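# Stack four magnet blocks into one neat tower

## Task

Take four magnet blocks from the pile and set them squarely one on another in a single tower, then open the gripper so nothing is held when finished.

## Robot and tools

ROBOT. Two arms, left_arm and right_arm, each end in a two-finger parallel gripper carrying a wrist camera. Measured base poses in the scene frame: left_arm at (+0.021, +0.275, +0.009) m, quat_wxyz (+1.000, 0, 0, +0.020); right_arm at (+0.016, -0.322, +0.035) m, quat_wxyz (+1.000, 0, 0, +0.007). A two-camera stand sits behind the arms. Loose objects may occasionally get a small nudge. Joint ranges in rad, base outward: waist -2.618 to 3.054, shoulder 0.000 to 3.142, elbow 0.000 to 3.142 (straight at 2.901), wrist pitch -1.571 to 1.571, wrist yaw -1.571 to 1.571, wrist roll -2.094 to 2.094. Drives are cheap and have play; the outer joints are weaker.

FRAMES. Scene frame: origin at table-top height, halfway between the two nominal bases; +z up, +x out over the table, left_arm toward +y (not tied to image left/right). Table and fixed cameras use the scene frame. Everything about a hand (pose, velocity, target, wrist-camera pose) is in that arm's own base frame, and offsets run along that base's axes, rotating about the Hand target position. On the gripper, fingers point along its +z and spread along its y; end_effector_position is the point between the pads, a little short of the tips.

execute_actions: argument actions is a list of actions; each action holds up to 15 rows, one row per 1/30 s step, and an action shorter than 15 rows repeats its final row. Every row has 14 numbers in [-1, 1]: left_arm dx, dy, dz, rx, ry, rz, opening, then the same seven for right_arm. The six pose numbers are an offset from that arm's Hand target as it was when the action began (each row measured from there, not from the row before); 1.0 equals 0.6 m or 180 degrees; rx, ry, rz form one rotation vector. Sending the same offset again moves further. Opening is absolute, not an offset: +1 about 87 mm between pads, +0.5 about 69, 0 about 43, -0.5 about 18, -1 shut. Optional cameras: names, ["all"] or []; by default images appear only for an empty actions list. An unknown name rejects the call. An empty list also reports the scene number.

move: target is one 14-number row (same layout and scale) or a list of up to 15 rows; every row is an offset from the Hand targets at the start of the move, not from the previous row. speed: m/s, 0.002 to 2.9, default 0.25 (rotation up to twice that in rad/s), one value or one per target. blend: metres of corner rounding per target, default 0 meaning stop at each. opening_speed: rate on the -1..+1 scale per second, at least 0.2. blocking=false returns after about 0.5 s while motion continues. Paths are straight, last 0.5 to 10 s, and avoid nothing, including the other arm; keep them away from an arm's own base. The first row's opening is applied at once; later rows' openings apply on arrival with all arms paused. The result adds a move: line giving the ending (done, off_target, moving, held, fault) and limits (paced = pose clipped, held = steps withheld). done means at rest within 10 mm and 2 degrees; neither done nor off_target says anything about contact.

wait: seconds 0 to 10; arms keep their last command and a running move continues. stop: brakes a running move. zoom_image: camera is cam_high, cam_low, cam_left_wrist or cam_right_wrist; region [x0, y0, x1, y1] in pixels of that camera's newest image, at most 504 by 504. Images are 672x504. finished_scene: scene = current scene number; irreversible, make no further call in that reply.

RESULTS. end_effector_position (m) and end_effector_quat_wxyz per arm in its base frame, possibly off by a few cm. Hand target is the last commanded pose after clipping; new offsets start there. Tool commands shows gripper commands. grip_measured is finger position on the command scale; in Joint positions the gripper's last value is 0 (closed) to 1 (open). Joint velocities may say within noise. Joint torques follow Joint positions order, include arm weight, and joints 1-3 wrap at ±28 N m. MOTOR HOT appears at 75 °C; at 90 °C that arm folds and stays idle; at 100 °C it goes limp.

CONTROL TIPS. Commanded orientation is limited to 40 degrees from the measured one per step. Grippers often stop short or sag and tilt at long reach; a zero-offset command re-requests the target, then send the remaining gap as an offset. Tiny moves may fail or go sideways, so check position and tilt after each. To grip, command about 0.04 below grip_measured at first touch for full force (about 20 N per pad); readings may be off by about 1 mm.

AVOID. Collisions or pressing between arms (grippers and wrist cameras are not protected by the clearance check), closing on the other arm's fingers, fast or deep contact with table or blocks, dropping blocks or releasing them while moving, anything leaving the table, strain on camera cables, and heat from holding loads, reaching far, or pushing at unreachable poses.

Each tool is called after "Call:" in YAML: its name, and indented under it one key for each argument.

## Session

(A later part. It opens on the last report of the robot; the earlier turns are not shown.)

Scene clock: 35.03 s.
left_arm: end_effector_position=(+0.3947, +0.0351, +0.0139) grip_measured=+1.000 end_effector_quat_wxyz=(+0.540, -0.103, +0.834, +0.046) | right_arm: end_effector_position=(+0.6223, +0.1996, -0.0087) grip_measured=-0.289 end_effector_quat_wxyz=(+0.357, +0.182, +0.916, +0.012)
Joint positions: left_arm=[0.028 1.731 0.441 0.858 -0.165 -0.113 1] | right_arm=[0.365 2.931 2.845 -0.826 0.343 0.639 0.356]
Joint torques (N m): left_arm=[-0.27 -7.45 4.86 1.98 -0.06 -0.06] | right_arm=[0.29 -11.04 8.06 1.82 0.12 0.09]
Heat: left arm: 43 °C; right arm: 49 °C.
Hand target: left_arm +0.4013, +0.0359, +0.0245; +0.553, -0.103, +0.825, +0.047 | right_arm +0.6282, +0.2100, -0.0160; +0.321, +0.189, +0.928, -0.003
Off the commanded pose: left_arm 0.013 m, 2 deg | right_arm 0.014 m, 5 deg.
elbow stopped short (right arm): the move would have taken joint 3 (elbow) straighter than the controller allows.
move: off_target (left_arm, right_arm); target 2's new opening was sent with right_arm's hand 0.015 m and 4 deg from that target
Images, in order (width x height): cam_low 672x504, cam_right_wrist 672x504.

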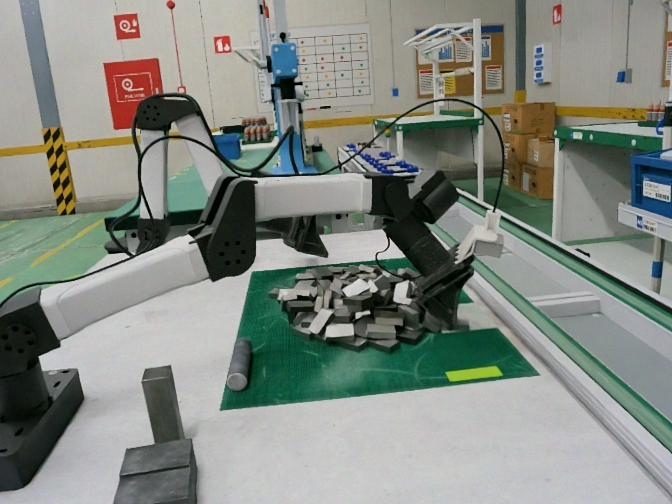

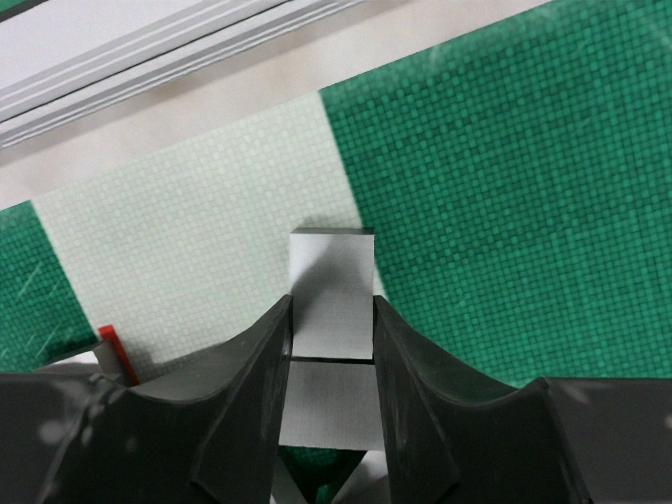

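Call:
move:
  target:
    - [0,0,0,0,0,0,1,-0.03,-0.02,0.14,0,-0.02,0,-0.45]
    - [0,0,0,0,0,0,1,-0.21,-0.215,0.12,0,-0.024,0,-0.45]
    - [0,0,0,0,0,0,1,-0.21,-0.215,0.07,0,-0.024,0,-0.45]
  blend: [0.03,0.03,0]
  speed: 0.2
  cameras: ["cam_low","cam_right_wrist"]

Call:
zoom_image:
  camera: "cam_low"
  region: [340, 240, 520, 380]

Scene clock: 38.57 s.
left_arm: end_effector_position=(+0.3947, +0.0351, +0.0139) grip_measured=+1.000 end_effector_quat_wxyz=(+0.540, -0.103, +0.834, +0.046) | right_arm: end_effector_position=(+0.4908, +0.0789, +0.0093) grip_measured=-0.289 end_effector_quat_wxyz=(+0.328, +0.190, +0.925, -0.012)
Joint positions: left_arm=[0.028 1.731 0.441 0.858 -0.165 -0.113 1] | right_arm=[0.215 2.103 1.419 -0.27 0.275 0.531 0.356]
Joint torques (N m): left_arm=[-0.28 -7.47 4.85 1.97 -0.07 -0.07] | right_arm=[-0.38 -11.99 5.46 1.92 0.04 -0.04]
Heat: left arm: 43 °C; right arm: 50 °C.
Hand target: left_arm +0.4013, +0.0359, +0.0245; +0.553, -0.103, +0.825, +0.047 | right_arm +0.5022, +0.0810, +0.0260; +0.356, +0.189, +0.915, +0.004
Off the commanded pose: left_arm 0.013 m, 2 deg | right_arm 0.020 m, 4 deg.
elbow stopped short (right arm): the move would have taken joint 3 (elbow) straighter than the controller allows.
move: off_target (left_arm, right_arm); blend cut to 0.015 m at target 2
Images, in order (width x height): cam_low 672x504, cam_right_wrist 672x504.

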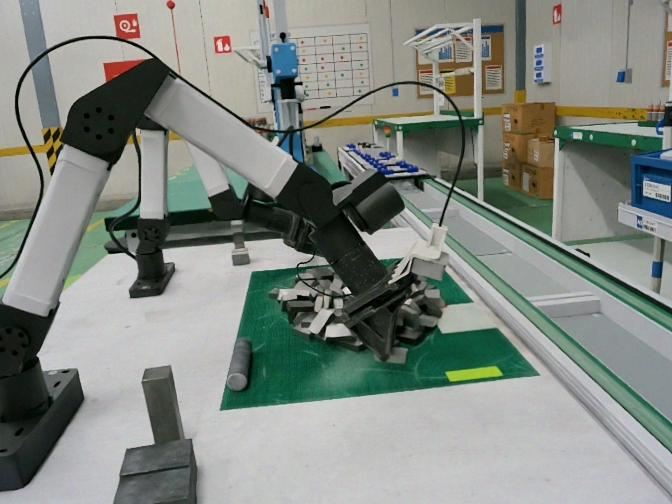

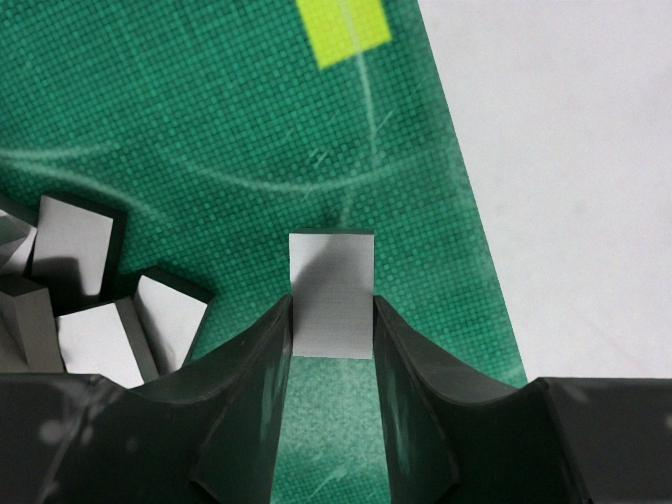

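Scaled by 2.800 from the camera's 672x504 image, which has a finer 960x720 frame.

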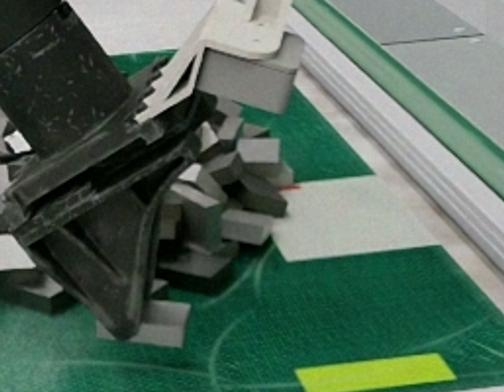

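Call:
move:
  target:
    - [0,0,0,0,0,0,1,0,-0.05,0,0,-0.02,0,-0.45]
    - [0,0,0,0,0,0,1,0,-0.05,-0.029,0,-0.02,0,-0.45]
  blend: [0.01,0]
  speed: 0.1
  cameras: ["cam_low","cam_right_wrist"]

Call:
zoom_image:
  camera: "cam_low"
  region: [340, 280, 480, 390]

Scene clock: 40.77 s.
left_arm: end_effector_position=(+0.3947, +0.0351, +0.0139) grip_measured=+1.000 end_effector_quat_wxyz=(+0.540, -0.103, +0.834, +0.046) | right_arm: end_effector_position=(+0.4905, +0.0456, -0.0084) grip_measured=-0.289 end_effector_quat_wxyz=(+0.354, +0.196, +0.914, -0.005)
Joint positions: left_arm=[0.028 1.731 0.441 0.858 -0.165 -0.113 1] | right_arm=[0.139 2.084 1.273 -0.069 0.238 0.475 0.356]
Joint torques (N m): left_arm=[-0.24 -7.49 4.79 1.99 -0.07 -0.07] | right_arm=[-0.01 -11.4 5.22 2.09 0.01 -0.05]
Heat: left arm: 43 °C; right arm: 51 °C.
Hand target: left_arm +0.4013, +0.0359, +0.0245; +0.553, -0.103, +0.825, +0.047 | right_arm +0.5022, +0.0510, +0.0086; +0.385, +0.189, +0.903, +0.010
Off the commanded pose: left_arm 0.013 m, 2 deg | right_arm 0.021 m, 4 deg.
move: off_target (left_arm, right_arm); blend cut to 0.0087 m at target 1
Images, in order (width x height): cam_low 672x504, cam_right_wrist 672x504.

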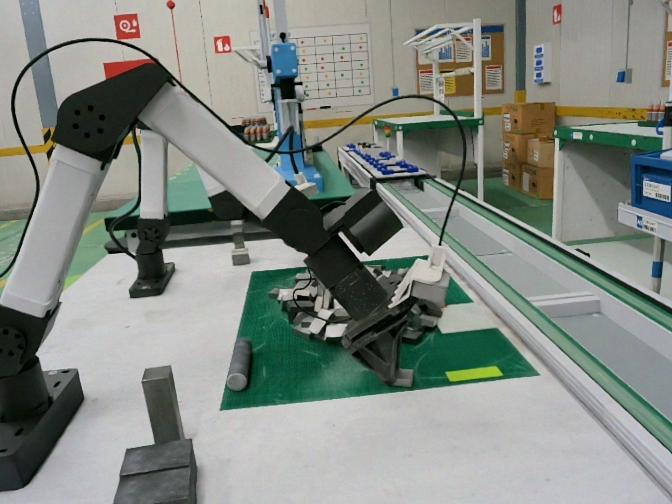

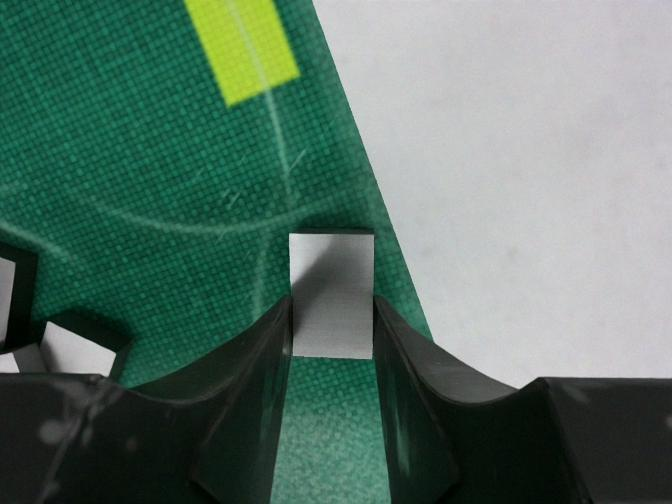

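Scaled by 3.600 from the camera's 672x504 image, which has a finer 960x720 frame.

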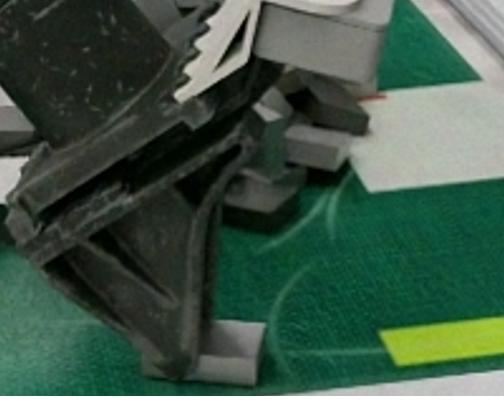

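Call:
move:
  target:
    - [0,0,0,0,0,0,1,0,0,-0.017,0,0,0,-0.45]
    - [0,0,0,0,0,0,1,0,0,-0.017,0,0,0,0.1]
  speed: 0.06
  opening_speed: 0.8
  cameras: ["cam_low","cam_right_wrist"]

Call:
zoom_image:
  camera: "cam_low"
  region: [340, 280, 480, 390]

Scene clock: 43.37 s.
left_arm: end_effector_position=(+0.3947, +0.0351, +0.0139) grip_measured=+1.000 end_effector_quat_wxyz=(+0.540, -0.103, +0.834, +0.046) | right_arm: end_effector_position=(+0.4955, +0.0464, -0.0071) grip_measured=+0.100 end_effector_quat_wxyz=(+0.369, +0.196, +0.908, +0.000)
Joint positions: left_arm=[0.028 1.731 0.441 0.858 -0.165 -0.113 1] | right_arm=[0.139 2.084 1.258 -0.02 0.238 0.475 0.55]
Joint torques (N m): left_arm=[-0.31 -7.45 4.79 1.98 -0.07 -0.07] | right_arm=[-0.05 -9.4 5.22 2 0.01 -0.05]
Heat: left arm: 44 °C; right arm: 51 °C.
Hand target: left_arm +0.4013, +0.0359, +0.0245; +0.553, -0.103, +0.825, +0.047 | right_arm +0.5022, +0.0510, -0.0016; +0.385, +0.189, +0.903, +0.010
Off the commanded pose: left_arm 0.013 m, 2 deg | right_arm 0.010 m, 2 deg.
move: off_target (left_arm); target 2's new opening was sent with right_arm's hand 0.013 m and 3 deg from that target
Images, in order (width x height): cam_low 672x504, cam_right_wrist 672x504.

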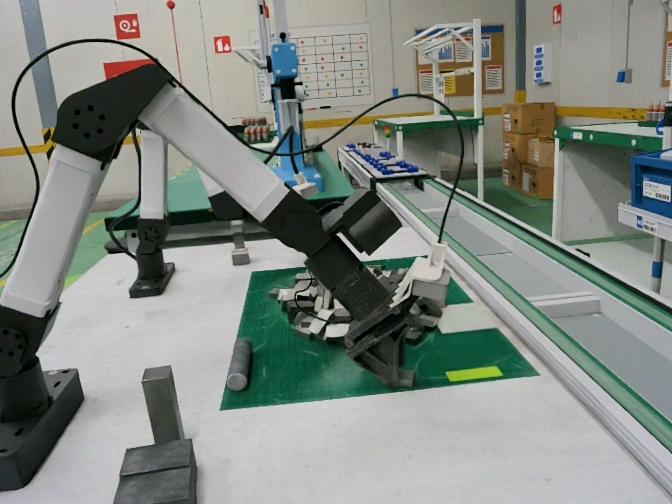

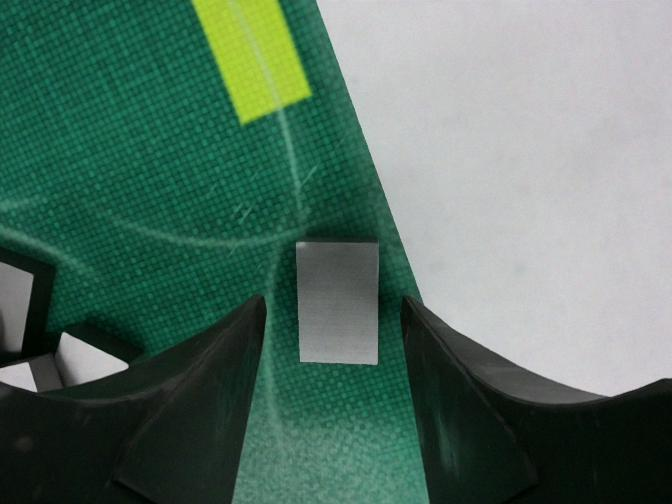

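Scaled by 3.600 from the camera's 672x504 image, which has a finer 960x720 frame.

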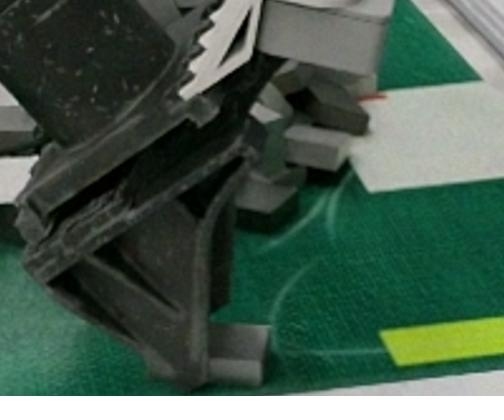

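Call:
move:
  target:
    - [0,0,0,0,0,0,1,-0.02,0,0.06,0,0,0,0.3]
    - [0,0,0,0,0,0,1,-0.03,0.11,0.16,0,0.06,0,0.3]
  blend: [0.02,0]
  cameras: ["cam_low","cam_right_wrist"]

Call:
zoom_image:
  camera: "cam_low"
  region: [270, 240, 450, 390]

Scene clock: 45.97 s.
left_arm: end_effector_position=(+0.3947, +0.0351, +0.0139) grip_measured=+1.000 end_effector_quat_wxyz=(+0.540, -0.103, +0.834, +0.046) | right_arm: end_effector_position=(+0.4810, +0.1191, +0.0866) grip_measured=+0.300 end_effector_quat_wxyz=(+0.295, +0.181, +0.938, -0.001)
Joint positions: left_arm=[0.028 1.731 0.441 0.858 -0.165 -0.113 1] | right_arm=[0.29 2.063 1.71 -0.675 0.264 0.596 0.65]
Joint torques (N m): left_arm=[-0.27 -7.46 4.82 1.97 -0.07 -0.06] | right_arm=[-0.47 -8.9 9.62 0.96 0.37 0.11]
Heat: left arm: 44 °C; right arm: 51 °C.
Hand target: left_arm +0.4013, +0.0359, +0.0245; +0.553, -0.103, +0.825, +0.047 | right_arm +0.4842, +0.1170, +0.0944; +0.298, +0.189, +0.936, -0.008
Off the commanded pose: left_arm 0.013 m, 2 deg | right_arm 0.009 m, 1 deg.
move: off_target (left_arm); blend cut to 0.0189 m at target 1
Images, in order (width x height): cam_low 672x504, cam_right_wrist 672x504.

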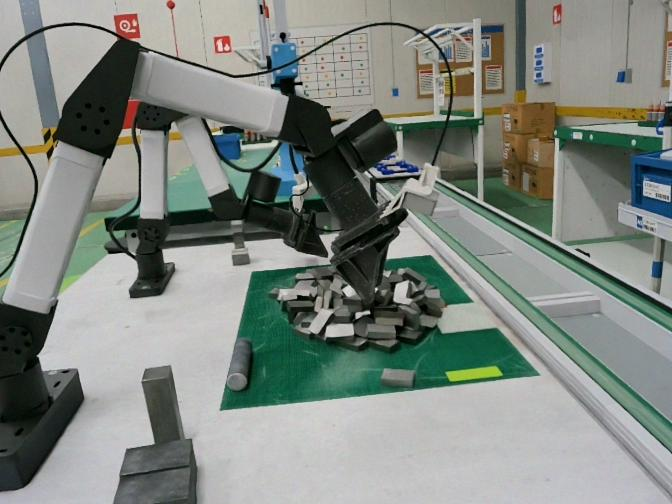

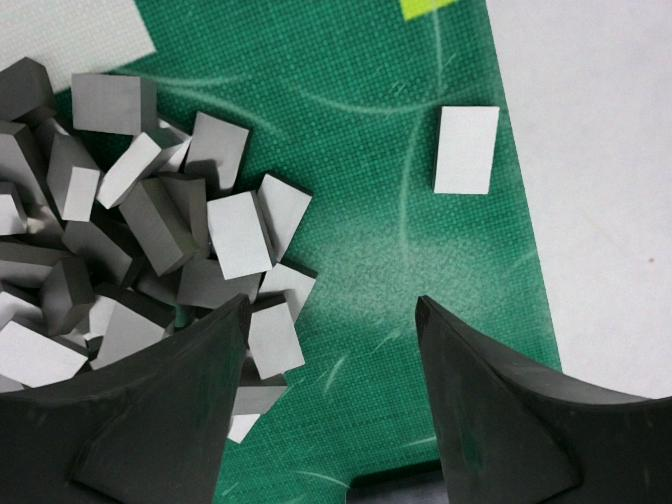

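Scaled by 2.800 from the camera's 672x504 image, which has a finer 960x720 frame.

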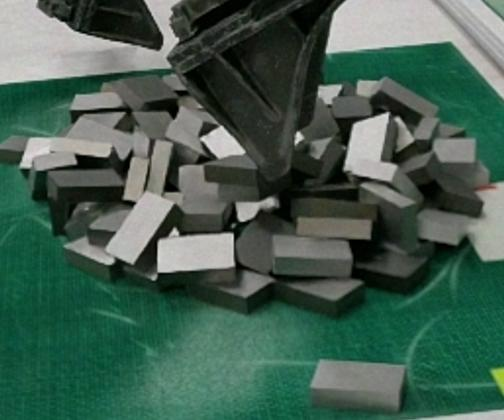

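Call:
move:
  target:
    - [0,0,0,0,0,0,1,0.06,0.03,0.03,0,-0.01,-0.04,0.1]
    - [0,0,0,0,0,0,1,0.115,0.078,-0.08,0,-0.015,-0.078,0.1]
  blend: [0.03,0]
  cameras: ["cam_low","cam_right_wrist"]

Call:
zoom_image:
  camera: "cam_low"
  region: [270, 240, 450, 390]

Scene clock: 50.00 s.
left_arm: end_effector_position=(+0.3947, +0.0351, +0.0139) grip_measured=+1.000 end_effector_quat_wxyz=(+0.540, -0.103, +0.834, +0.046) | right_arm: end_effector_position=(+0.5516, +0.1675, +0.0403) grip_measured=+0.100 end_effector_quat_wxyz=(+0.313, +0.294, +0.903, -0.031)
Joint positions: left_arm=[0.028 1.731 0.441 0.858 -0.165 -0.113 1] | right_arm=[0.373 2.495 2.249 -0.84 0.436 0.893 0.55]
Joint torques (N m): left_arm=[-0.28 -7.46 4.86 1.97 -0.07 -0.08] | right_arm=[-0.14 -11.43 9.22 0.83 0.5 0.11]
Heat: left arm: 44 °C; right arm: 50 °C.
Hand target: left_arm +0.4013, +0.0359, +0.0245; +0.553, -0.103, +0.825, +0.047 | right_arm +0.5532, +0.1638, +0.0464; +0.317, +0.302, +0.898, -0.040
Off the commanded pose: left_arm 0.013 m, 2 deg | right_arm 0.007 m, 2 deg.
move: off_target (left_arm)
Images, in order (width x height): cam_low 672x504, cam_right_wrist 672x504.

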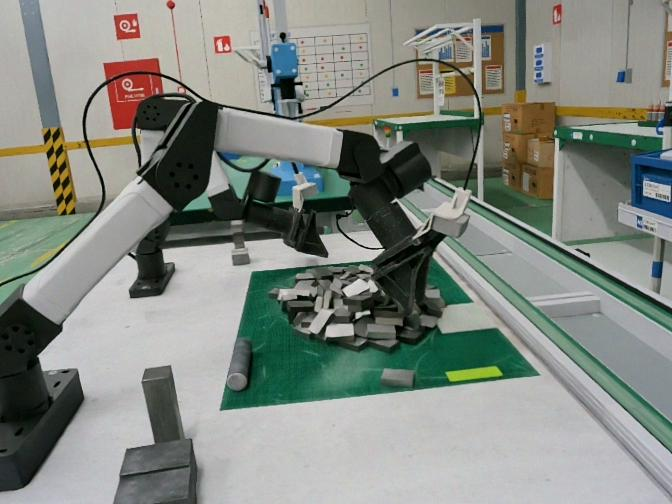

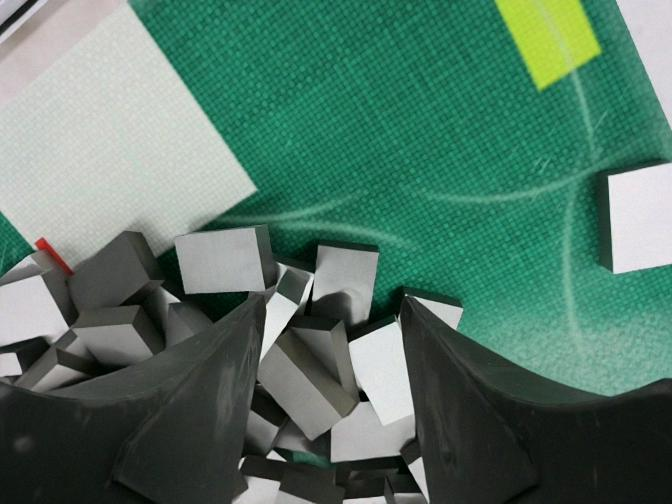

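Scaled by 2.800 from the camera's 672x504 image, which has a finer 960x720 frame.

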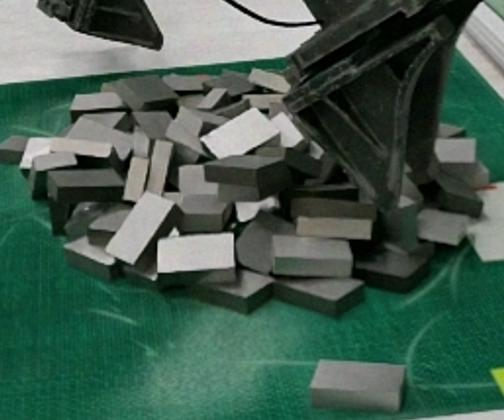

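Call:
move:
  target: [0,0,0,0,0,0,1,0.003,-0.013,-0.073,0,-0.015,-0.015,0.06]
  speed: 0.12
  cameras: ["cam_low","cam_right_wrist"]

Call:
zoom_image:
  camera: "cam_low"
  region: [340, 240, 480, 350]

Scene clock: 51.83 s.
left_arm: end_effector_position=(+0.3947, +0.0351, +0.0139) grip_measured=+1.000 end_effector_quat_wxyz=(+0.540, -0.103, +0.834, +0.046) | right_arm: end_effector_position=(+0.5459, +0.1556, -0.0050) grip_measured=+0.060 end_effector_quat_wxyz=(+0.315, +0.313, +0.895, -0.048)
Joint positions: left_arm=[0.028 1.731 0.441 0.858 -0.165 -0.113 1] | right_arm=[0.366 2.495 2.069 -0.684 0.473 0.927 0.53]
Joint torques (N m): left_arm=[-0.28 -7.47 4.82 1.98 -0.08 -0.08] | right_arm=[-0.18 -12.9 5.18 1.58 0.49 0.12]
Heat: left arm: 44 °C; right arm: 50 °C.
Hand target: left_arm +0.4013, +0.0359, +0.0245; +0.553, -0.103, +0.825, +0.047 | right_arm +0.5550, +0.1560, +0.0026; +0.337, +0.324, +0.883, -0.040
Off the commanded pose: left_arm 0.013 m, 2 deg | right_arm 0.012 m, 3 deg.
move: off_target (left_arm, right_arm)
Images, in order (width x height): cam_low 672x504, cam_right_wrist 672x504.

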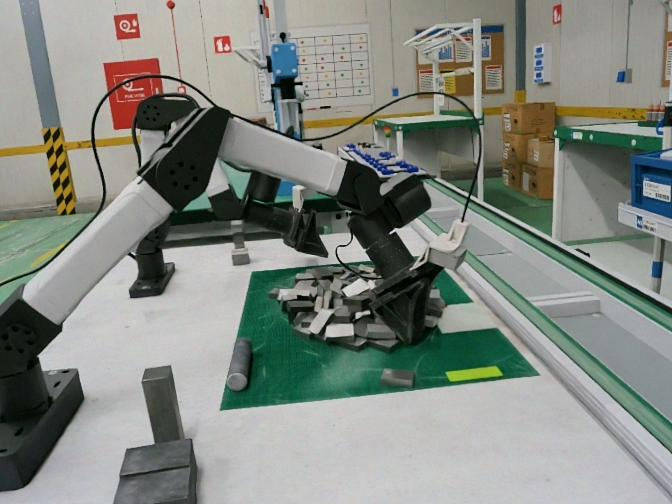

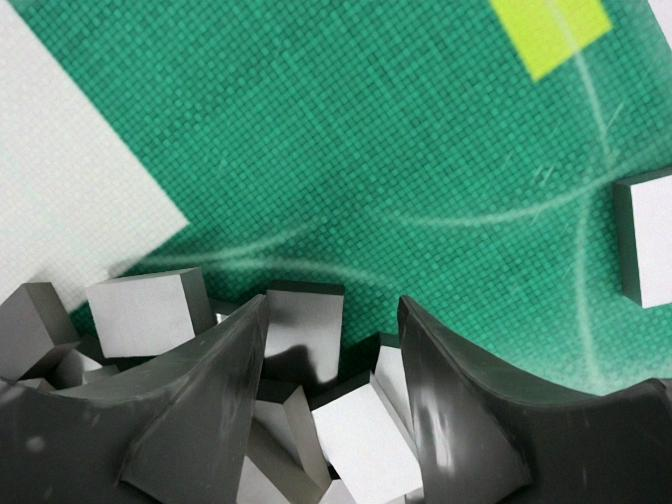

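Scaled by 3.600 from the camera's 672x504 image, which has a finer 960x720 frame.

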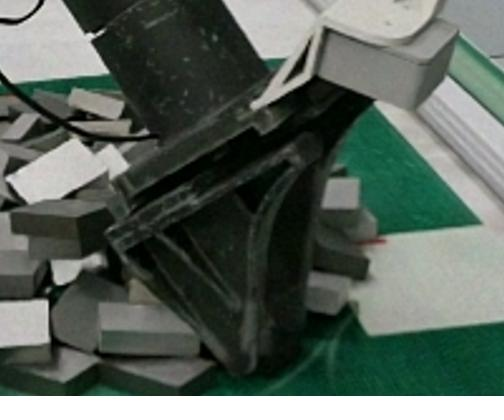

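Call:
move:
  target: [0,0,0,0,0,0,1,0,0,0,0,0,0,-0.45]
  opening_speed: 0.6
  cameras: ["cam_right_wrist"]

Scene clock: 53.50 s.
left_arm: end_effector_position=(+0.3947, +0.0351, +0.0139) grip_measured=+1.000 end_effector_quat_wxyz=(+0.540, -0.103, +0.834, +0.046) | right_arm: end_effector_position=(+0.5489, +0.1567, -0.0038) grip_measured=-0.450 end_effector_quat_wxyz=(+0.320, +0.314, +0.893, -0.044)
Joint positions: left_arm=[0.028 1.731 0.441 0.858 -0.165 -0.113 1] | right_arm=[0.366 2.495 2.069 -0.67 0.473 0.927 0.275]
Joint torques (N m): left_arm=[-0.25 -7.46 4.85 1.98 -0.08 -0.06] | right_arm=[-0.18 -12.9 5.15 1.47 0.49 0.11]
Heat: left arm: 44 °C; right arm: 51 °C.
Hand target: left_arm +0.4013, +0.0359, +0.0245; +0.553, -0.103, +0.825, +0.047 | right_arm +0.5550, +0.1560, +0.0026; +0.337, +0.324, +0.883, -0.040
Off the commanded pose: left_arm 0.013 m, 2 deg | right_arm 0.009 m, 3 deg.
move: off_target (left_arm, right_arm)
Images, in order (width x height): cam_right_wrist 672x504.

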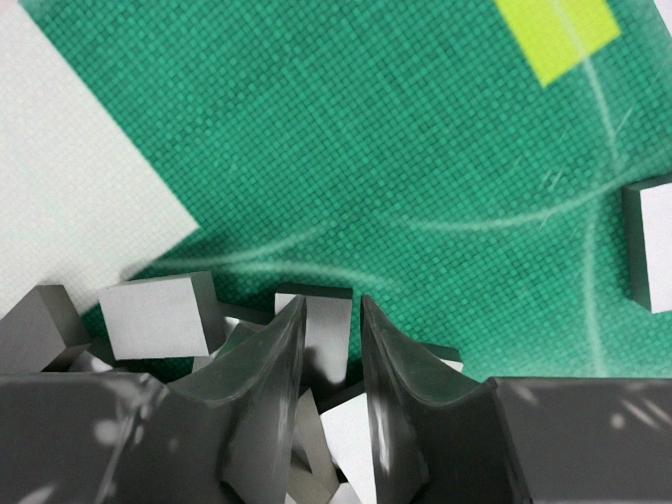

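Call:
move:
  target:
    - [0,0,0,0,0,0,1,0,0,0.025,0,0,0,-0.45]
    - [0,0,0,0,0,0,1,-0.007,0.02,0.02,0,0,0,0.1]
  speed: 0.12
  cameras: ["cam_right_wrist"]

Scene clock: 56.43 s.
left_arm: end_effector_position=(+0.3947, +0.0351, +0.0139) grip_measured=+1.000 end_effector_quat_wxyz=(+0.540, -0.103, +0.834, +0.046) | right_arm: end_effector_position=(+0.5469, +0.1635, -0.0031) grip_measured=+0.100 end_effector_quat_wxyz=(+0.324, +0.319, +0.889, -0.045)
Joint positions: left_arm=[0.028 1.731 0.441 0.858 -0.165 -0.113 1] | right_arm=[0.383 2.495 2.069 -0.673 0.491 0.952 0.55]
Joint torques (N m): left_arm=[-0.27 -7.42 4.79 1.98 -0.08 -0.06] | right_arm=[0.29 -13.42 8.61 0.91 0.44 0.11]
Heat: left arm: 44 °C; right arm: 51 °C.
Hand target: left_arm +0.4013, +0.0359, +0.0245; +0.553, -0.103, +0.825, +0.047 | right_arm +0.5508, +0.1680, +0.0146; +0.337, +0.324, +0.883, -0.040
Off the commanded pose: left_arm 0.013 m, 2 deg | right_arm 0.019 m, 2 deg.
move: off_target (left_arm, right_arm); target 2's new opening was sent with right_arm's hand 0.018 m and 2 deg from that target
Images, in order (width x height): cam_right_wrist 672x504.

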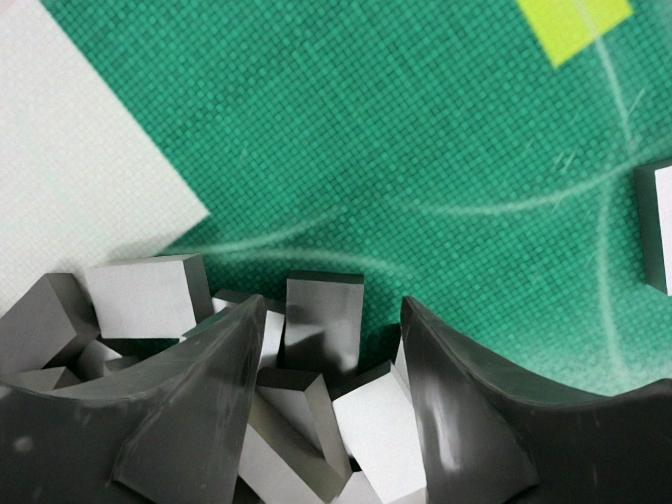

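Call:
move:
  target:
    - [0,0,0,0,0,0,1,-0.004,0.003,-0.0,0,0,0,-0.02]
    - [0,0,0,0,0,0,1,-0.004,0.001,-0.033,0,0,0,-0.02]
  speed: 0.08
  cameras: ["cam_right_wrist","cam_low"]

Scene clock: 59.37 s.
left_arm: end_effector_position=(+0.3947, +0.0351, +0.0139) grip_measured=+1.000 end_effector_quat_wxyz=(+0.540, -0.103, +0.834, +0.046) | right_arm: end_effector_position=(+0.5455, +0.1689, -0.0053) grip_measured=-0.020 end_effector_quat_wxyz=(+0.329, +0.317, +0.888, -0.045)
Joint positions: left_arm=[0.028 1.731 0.441 0.858 -0.165 -0.113 1] | right_arm=[0.396 2.494 2.054 -0.655 0.501 0.958 0.49]
Joint torques (N m): left_arm=[-0.29 -7.45 4.86 1.97 -0.07 -0.08] | right_arm=[0.18 -12.51 4.51 1.45 0.36 0.09]
Heat: left arm: 44 °C; right arm: 51 °C.
Hand target: left_arm +0.4013, +0.0359, +0.0245; +0.553, -0.103, +0.825, +0.047 | right_arm +0.5484, +0.1686, -0.0052; +0.337, +0.324, +0.883, -0.040
Off the commanded pose: left_arm 0.013 m, 2 deg | right_arm 0.003 m, 1 deg.
move: off_target (left_arm)
Images, in order (width x height): cam_low 672x504, cam_right_wrist 672x504.

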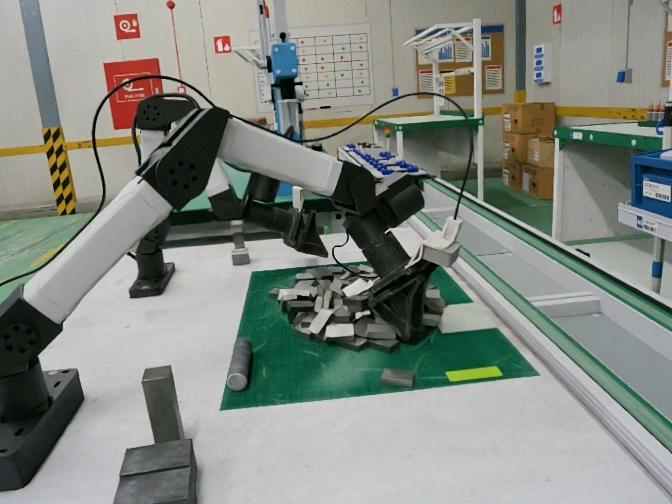

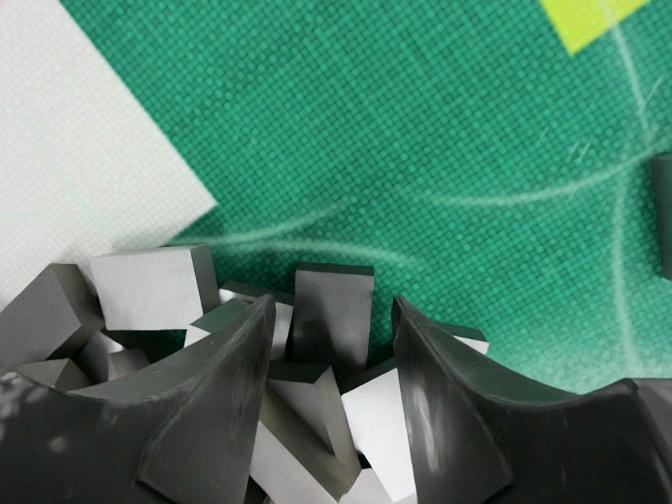

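Call:
move:
  target:
    - [0,0,0,0,0,0,1,0,0,-0.024,0,0,0,-0.02]
    - [0,0,0,0,0,0,1,0,0,-0.024,0,0,0,-0.45]
  speed: 0.08
  opening_speed: 0.8
  cameras: ["cam_right_wrist"]

Scene clock: 61.70 s.
left_arm: end_effector_position=(+0.3947, +0.0351, +0.0139) grip_measured=+1.000 end_effector_quat_wxyz=(+0.540, -0.103, +0.834, +0.046) | right_arm: end_effector_position=(+0.5511, +0.1622, -0.0116) grip_measured=-0.294 end_effector_quat_wxyz=(+0.342, +0.327, +0.880, -0.045)
Joint positions: left_arm=[0.028 1.731 0.441 0.858 -0.165 -0.113 1] | right_arm=[0.386 2.495 2.019 -0.595 0.519 0.962 0.353]
Joint torques (N m): left_arm=[-0.24 -7.49 4.81 1.97 -0.06 -0.07] | right_arm=[0.29 -11.15 4.94 1.33 0.16 0.08]
Heat: left arm: 45 °C; right arm: 51 °C.
Hand target: left_arm +0.4013, +0.0359, +0.0245; +0.553, -0.103, +0.825, +0.047 | right_arm +0.5484, +0.1686, -0.0196; +0.337, +0.324, +0.883, -0.040
Off the commanded pose: left_arm 0.013 m, 2 deg | right_arm 0.011 m, 1 deg.
move: off_target (left_arm, right_arm); target 2's new opening was sent with right_arm's hand 0.013 m and 1 deg from that target
Images, in order (width x height): cam_right_wrist 672x504.

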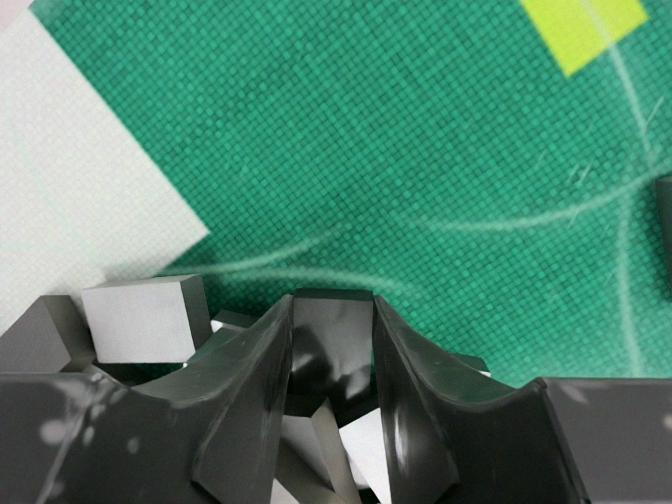

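Call:
move:
  target:
    - [0,0,0,0,0,0,1,0.02,-0.03,0.04,0,0,0,-0.45]
    - [0,0,0,0,0,0,1,-0.02,-0.15,0.17,0,0,0.04,-0.45]
  speed: 0.12
  blend: [0.02,0]
  cameras: ["cam_right_wrist","cam_low"]

Call:
zoom_image:
  camera: "cam_low"
  region: [300, 240, 500, 390]

Scene clock: 64.33 s.
left_arm: end_effector_position=(+0.3947, +0.0351, +0.0139) grip_measured=+1.000 end_effector_quat_wxyz=(+0.540, -0.103, +0.834, +0.046) | right_arm: end_effector_position=(+0.5405, +0.0774, +0.0581) grip_measured=-0.294 end_effector_quat_wxyz=(+0.329, +0.270, +0.904, -0.030)
Joint positions: left_arm=[0.028 1.731 0.441 0.858 -0.165 -0.113 1] | right_arm=[0.208 2.247 1.859 -0.596 0.353 0.68 0.353]
Joint torques (N m): left_arm=[-0.28 -7.51 4.83 1.98 -0.08 -0.07] | right_arm=[-0.12 -15.54 5.78 1.12 0.08 -0.04]
Heat: left arm: 45 °C; right arm: 53 °C.
Hand target: left_arm +0.4013, +0.0359, +0.0245; +0.553, -0.103, +0.825, +0.047 | right_arm +0.5364, +0.0786, +0.0824; +0.339, +0.268, +0.902, -0.019
Off the commanded pose: left_arm 0.013 m, 2 deg | right_arm 0.025 m, 2 deg.
move: off_target (left_arm, right_arm); blend cut to 0.0161 m at target 1
Images, in order (width x height): cam_low 672x504, cam_right_wrist 672x504.

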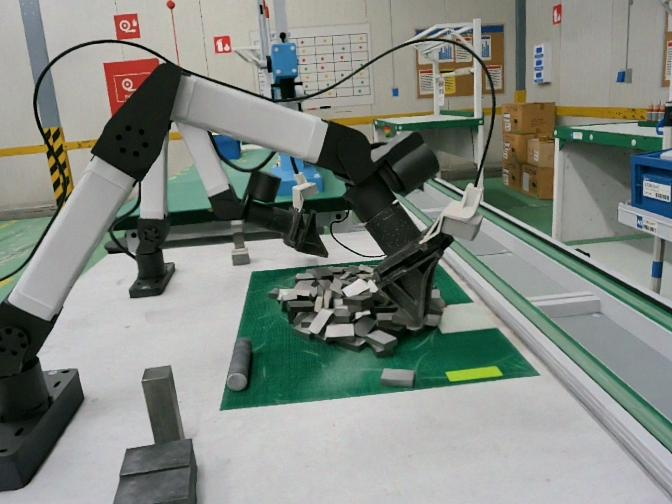

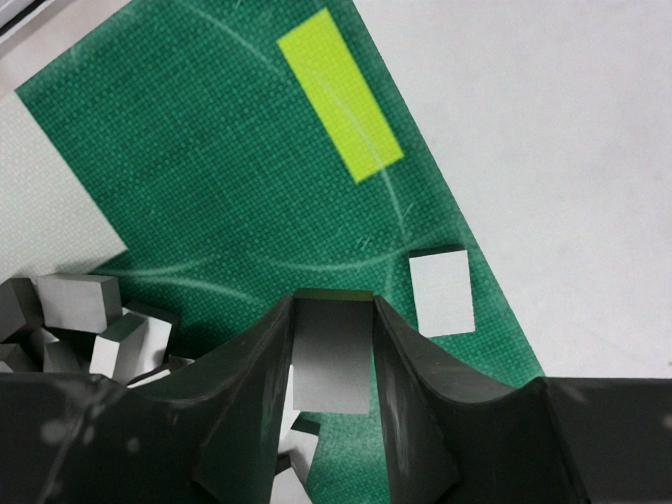

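Scaled by 2.520 from the camera's 672x504 image, which has a finer 960x720 frame.

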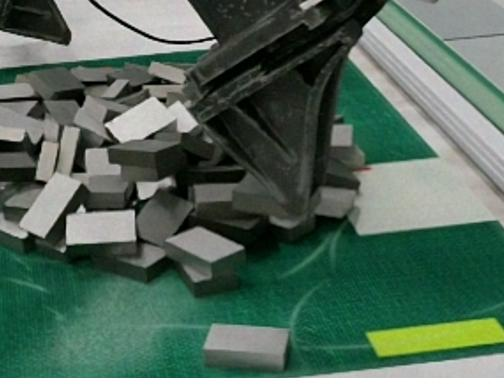

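Call:
move:
  target: [0,0,0,0,0,0,1,-0.026,-0.06,-0.067,0,-0.01,0.053,-0.45]
  speed: 0.15
  cameras: ["cam_right_wrist","cam_low"]

Call:
zoom_image:
  camera: "cam_low"
  region: [340, 300, 480, 400]

Scene clock: 66.83 s.
left_arm: end_effector_position=(+0.3947, +0.0351, +0.0139) grip_measured=+1.000 end_effector_quat_wxyz=(+0.540, -0.103, +0.834, +0.046) | right_arm: end_effector_position=(+0.5075, +0.0406, +0.0120) grip_measured=-0.294 end_effector_quat_wxyz=(+0.313, +0.196, +0.929, -0.004)
Joint positions: left_arm=[0.028 1.731 0.441 0.858 -0.165 -0.113 1] | right_arm=[0.11 2.145 1.511 -0.326 0.194 0.465 0.353]
Joint torques (N m): left_arm=[-0.24 -7.43 4.85 1.98 -0.07 -0.08] | right_arm=[-0.09 -14.71 5.56 1.9 -0.02 -0.04]
Heat: left arm: 45 °C; right arm: 54 °C.
Hand target: left_arm +0.4013, +0.0359, +0.0245; +0.553, -0.103, +0.825, +0.047 | right_arm +0.5208, +0.0426, +0.0422; +0.353, +0.192, +0.915, +0.013
Off the commanded pose: left_arm 0.013 m, 2 deg | right_arm 0.033 m, 5 deg.
move: off_target (left_arm, right_arm)
Images, in order (width x height): cam_low 672x504, cam_right_wrist 672x504.

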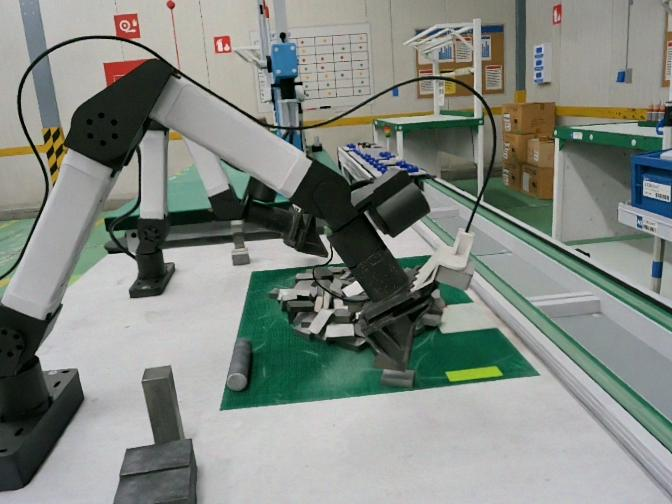

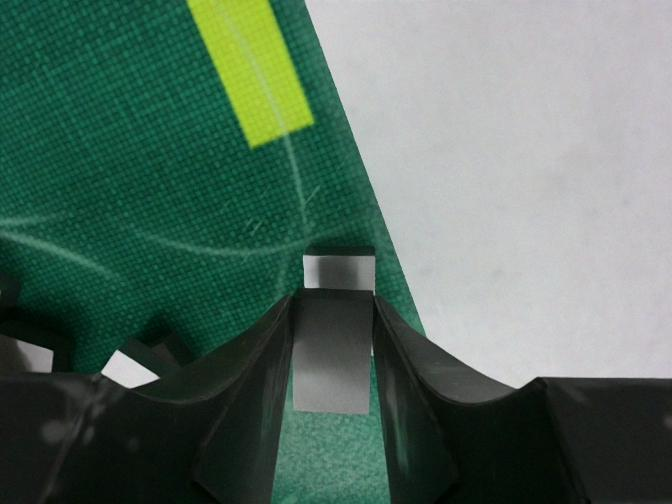

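Scaled by 3.600 from the camera's 672x504 image, which has a finer 960x720 frame.

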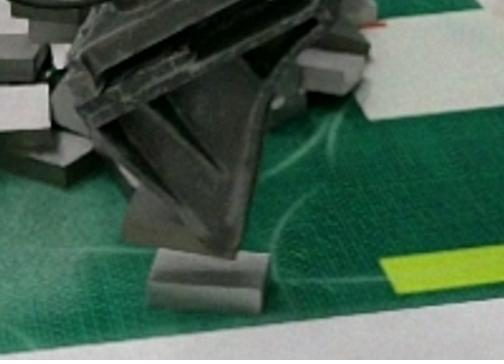

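Call:
move:
  target: [0,0,0,0,0,0,1,0.008,-0.006,0,0,-0.022,0,-0.45]
  speed: 0.1
  cameras: ["cam_right_wrist","cam_low"]

Call:
zoom_image:
  camera: "cam_low"
  region: [340, 300, 480, 400]

Scene clock: 68.97 s.
left_arm: end_effector_position=(+0.3947, +0.0351, +0.0139) grip_measured=+1.000 end_effector_quat_wxyz=(+0.540, -0.103, +0.834, +0.046) | right_arm: end_effector_position=(+0.5113, +0.0406, +0.0108) grip_measured=-0.294 end_effector_quat_wxyz=(+0.342, +0.193, +0.920, +0.004)
Joint positions: left_arm=[0.028 1.731 0.441 0.858 -0.165 -0.113 1] | right_arm=[0.11 2.122 1.434 -0.207 0.194 0.455 0.353]
Joint torques (N m): left_arm=[-0.27 -7.45 4.83 1.98 -0.08 -0.07] | right_arm=[-0.54 -14.53 5.52 2.04 -0.02 -0.05]
Heat: left arm: 45 °C; right arm: 55 °C.
Hand target: left_arm +0.4013, +0.0359, +0.0245; +0.553, -0.103, +0.825, +0.047 | right_arm +0.5256, +0.0390, +0.0422; +0.385, +0.192, +0.903, +0.020
Off the commanded pose: left_arm 0.013 m, 2 deg | right_arm 0.035 m, 6 deg.
move: off_target (left_arm, right_arm)
Images, in order (width x height): cam_low 672x504, cam_right_wrist 672x504.

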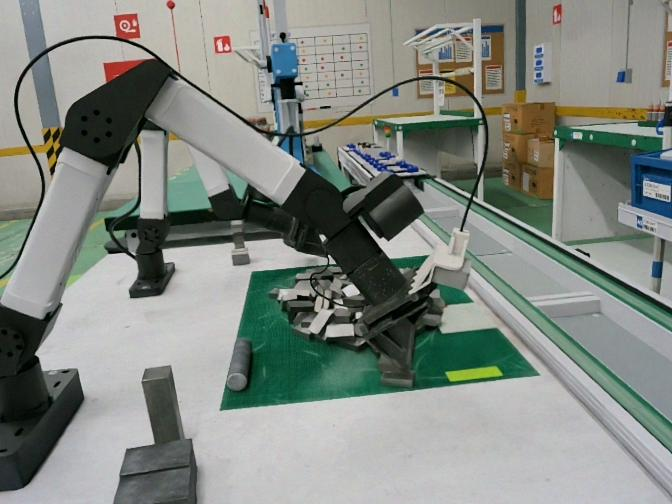

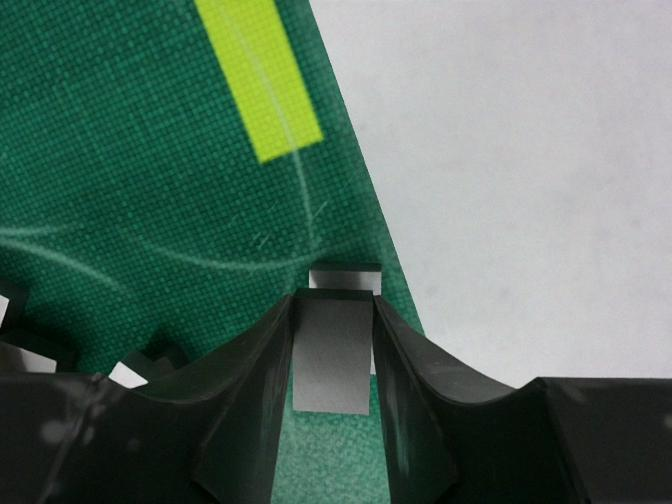

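Scaled by 3.600 from the camera's 672x504 image, which has a finer 960x720 frame.

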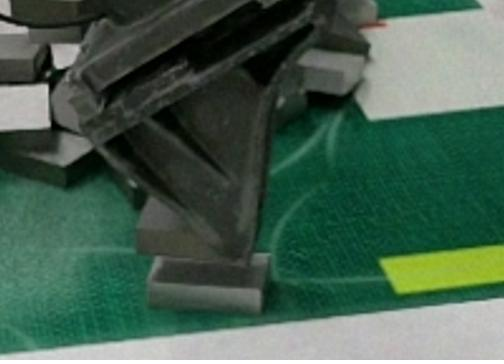

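Call:
move:
  target: [0,0,0,0,0,0,1,-0.001,-0.014,-0.009,0,-0.012,0,-0.45]
  speed: 0.1
  cameras: ["cam_right_wrist","cam_low"]

Call:
zoom_image:
  camera: "cam_low"
  region: [340, 300, 480, 400]

Scene clock: 70.90 s.
left_arm: end_effector_position=(+0.3947, +0.0351, +0.0139) grip_measured=+1.000 end_effector_quat_wxyz=(+0.540, -0.103, +0.834, +0.046) | right_arm: end_effector_position=(+0.5111, +0.0277, +0.0053) grip_measured=-0.294 end_effector_quat_wxyz=(+0.359, +0.197, +0.912, +0.007)
Joint positions: left_arm=[0.028 1.731 0.441 0.858 -0.165 -0.113 1] | right_arm=[0.083 2.109 1.365 -0.112 0.183 0.439 0.353]
Joint torques (N m): left_arm=[-0.25 -7.43 4.82 1.97 -0.08 -0.08] | right_arm=[-0.51 -14.26 5.42 2.12 -0.04 -0.05]
Heat: left arm: 45 °C; right arm: 55 °C.
Hand target: left_arm +0.4013, +0.0359, +0.0245; +0.553, -0.103, +0.825, +0.047 | right_arm +0.5250, +0.0306, +0.0368; +0.401, +0.191, +0.895, +0.023
Off the commanded pose: left_arm 0.013 m, 2 deg | right_arm 0.035 m, 6 deg.
move: off_target (left_arm, right_arm)
Images, in order (width x height): cam_low 672x504, cam_right_wrist 672x504.

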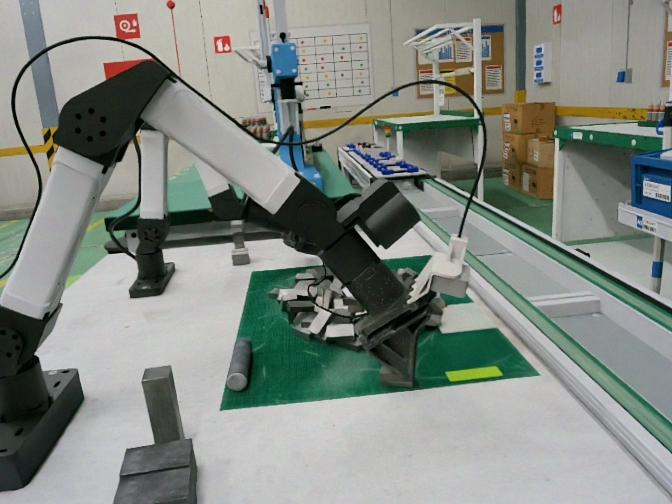

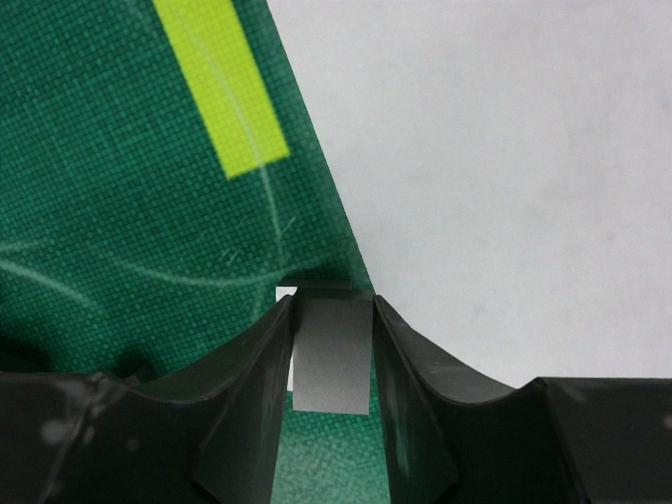

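Scaled by 3.600 from the camera's 672x504 image, which has a finer 960x720 frame.

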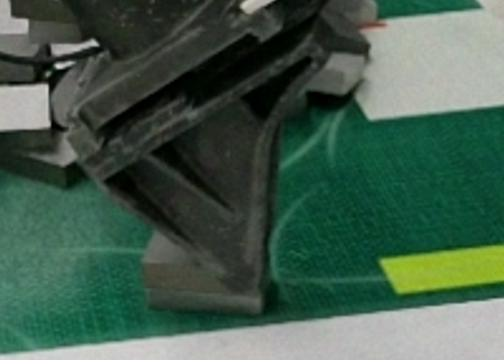

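Call:
move:
  target:
    - [0,0,0,0,0,0,1,0,0.0,0.025,0,0,0,-0.45]
    - [0,0,0,0,0,0,1,0.0,0.05,0.025,0,0,0,-0.45]
    - [0,0,0,0,0,0,1,0.0,0.011,0.012,0,0,0,-0.45]
  speed: 0.12
  cameras: ["cam_right_wrist","cam_low"]

Call:
zoom_image:
  camera: "cam_low"
  region: [340, 300, 480, 400]

Scene clock: 74.03 s.
left_arm: end_effector_position=(+0.3947, +0.0351, +0.0139) grip_measured=+1.000 end_effector_quat_wxyz=(+0.540, -0.103, +0.834, +0.046) | right_arm: end_effector_position=(+0.5133, +0.0343, +0.0176) grip_measured=-0.294 end_effector_quat_wxyz=(+0.371, +0.197, +0.907, +0.011)
Joint positions: left_arm=[0.028 1.731 0.441 0.858 -0.165 -0.113 1] | right_arm=[0.098 2.084 1.365 -0.112 0.194 0.45 0.353]
Joint torques (N m): left_arm=[-0.25 -7.43 4.85 1.98 -0.07 -0.06] | right_arm=[0.31 -12.77 7.04 1.85 -0.03 -0.05]
Heat: left arm: 45 °C; right arm: 56 °C.
Hand target: left_arm +0.4013, +0.0359, +0.0245; +0.553, -0.103, +0.825, +0.047 | right_arm +0.5250, +0.0372, +0.0440; +0.401, +0.191, +0.895, +0.023
Off the commanded pose: left_arm 0.013 m, 2 deg | right_arm 0.029 m, 4 deg.
move: off_target (left_arm, right_arm)
Images, in order (width x height): cam_low 672x504, cam_right_wrist 672x504.

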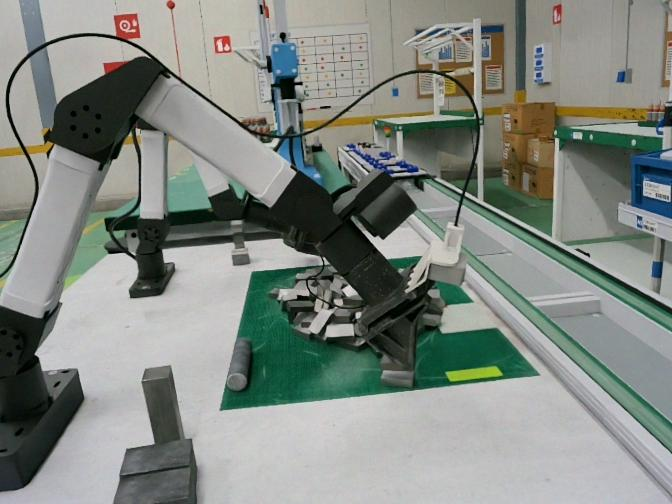

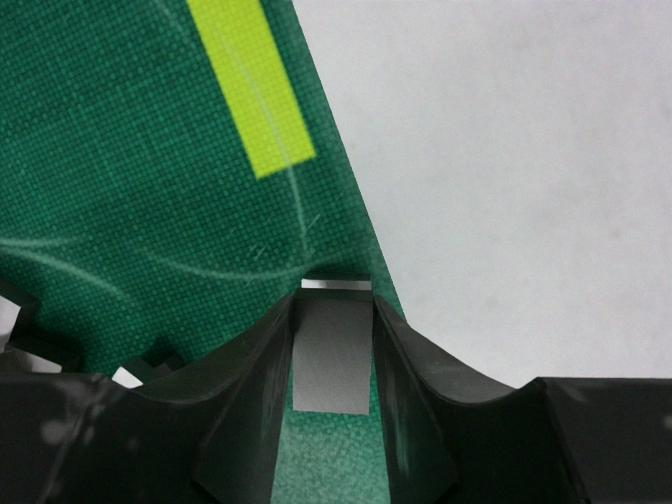

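Scaled by 3.600 from the camera's 672x504 image, which has a finer 960x720 frame.

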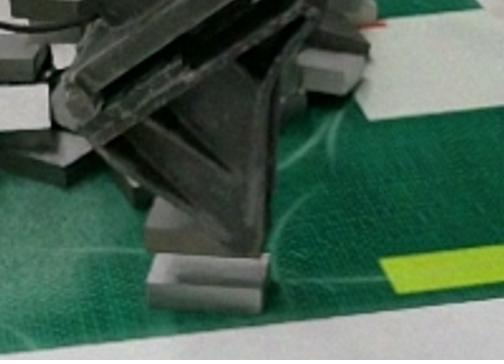

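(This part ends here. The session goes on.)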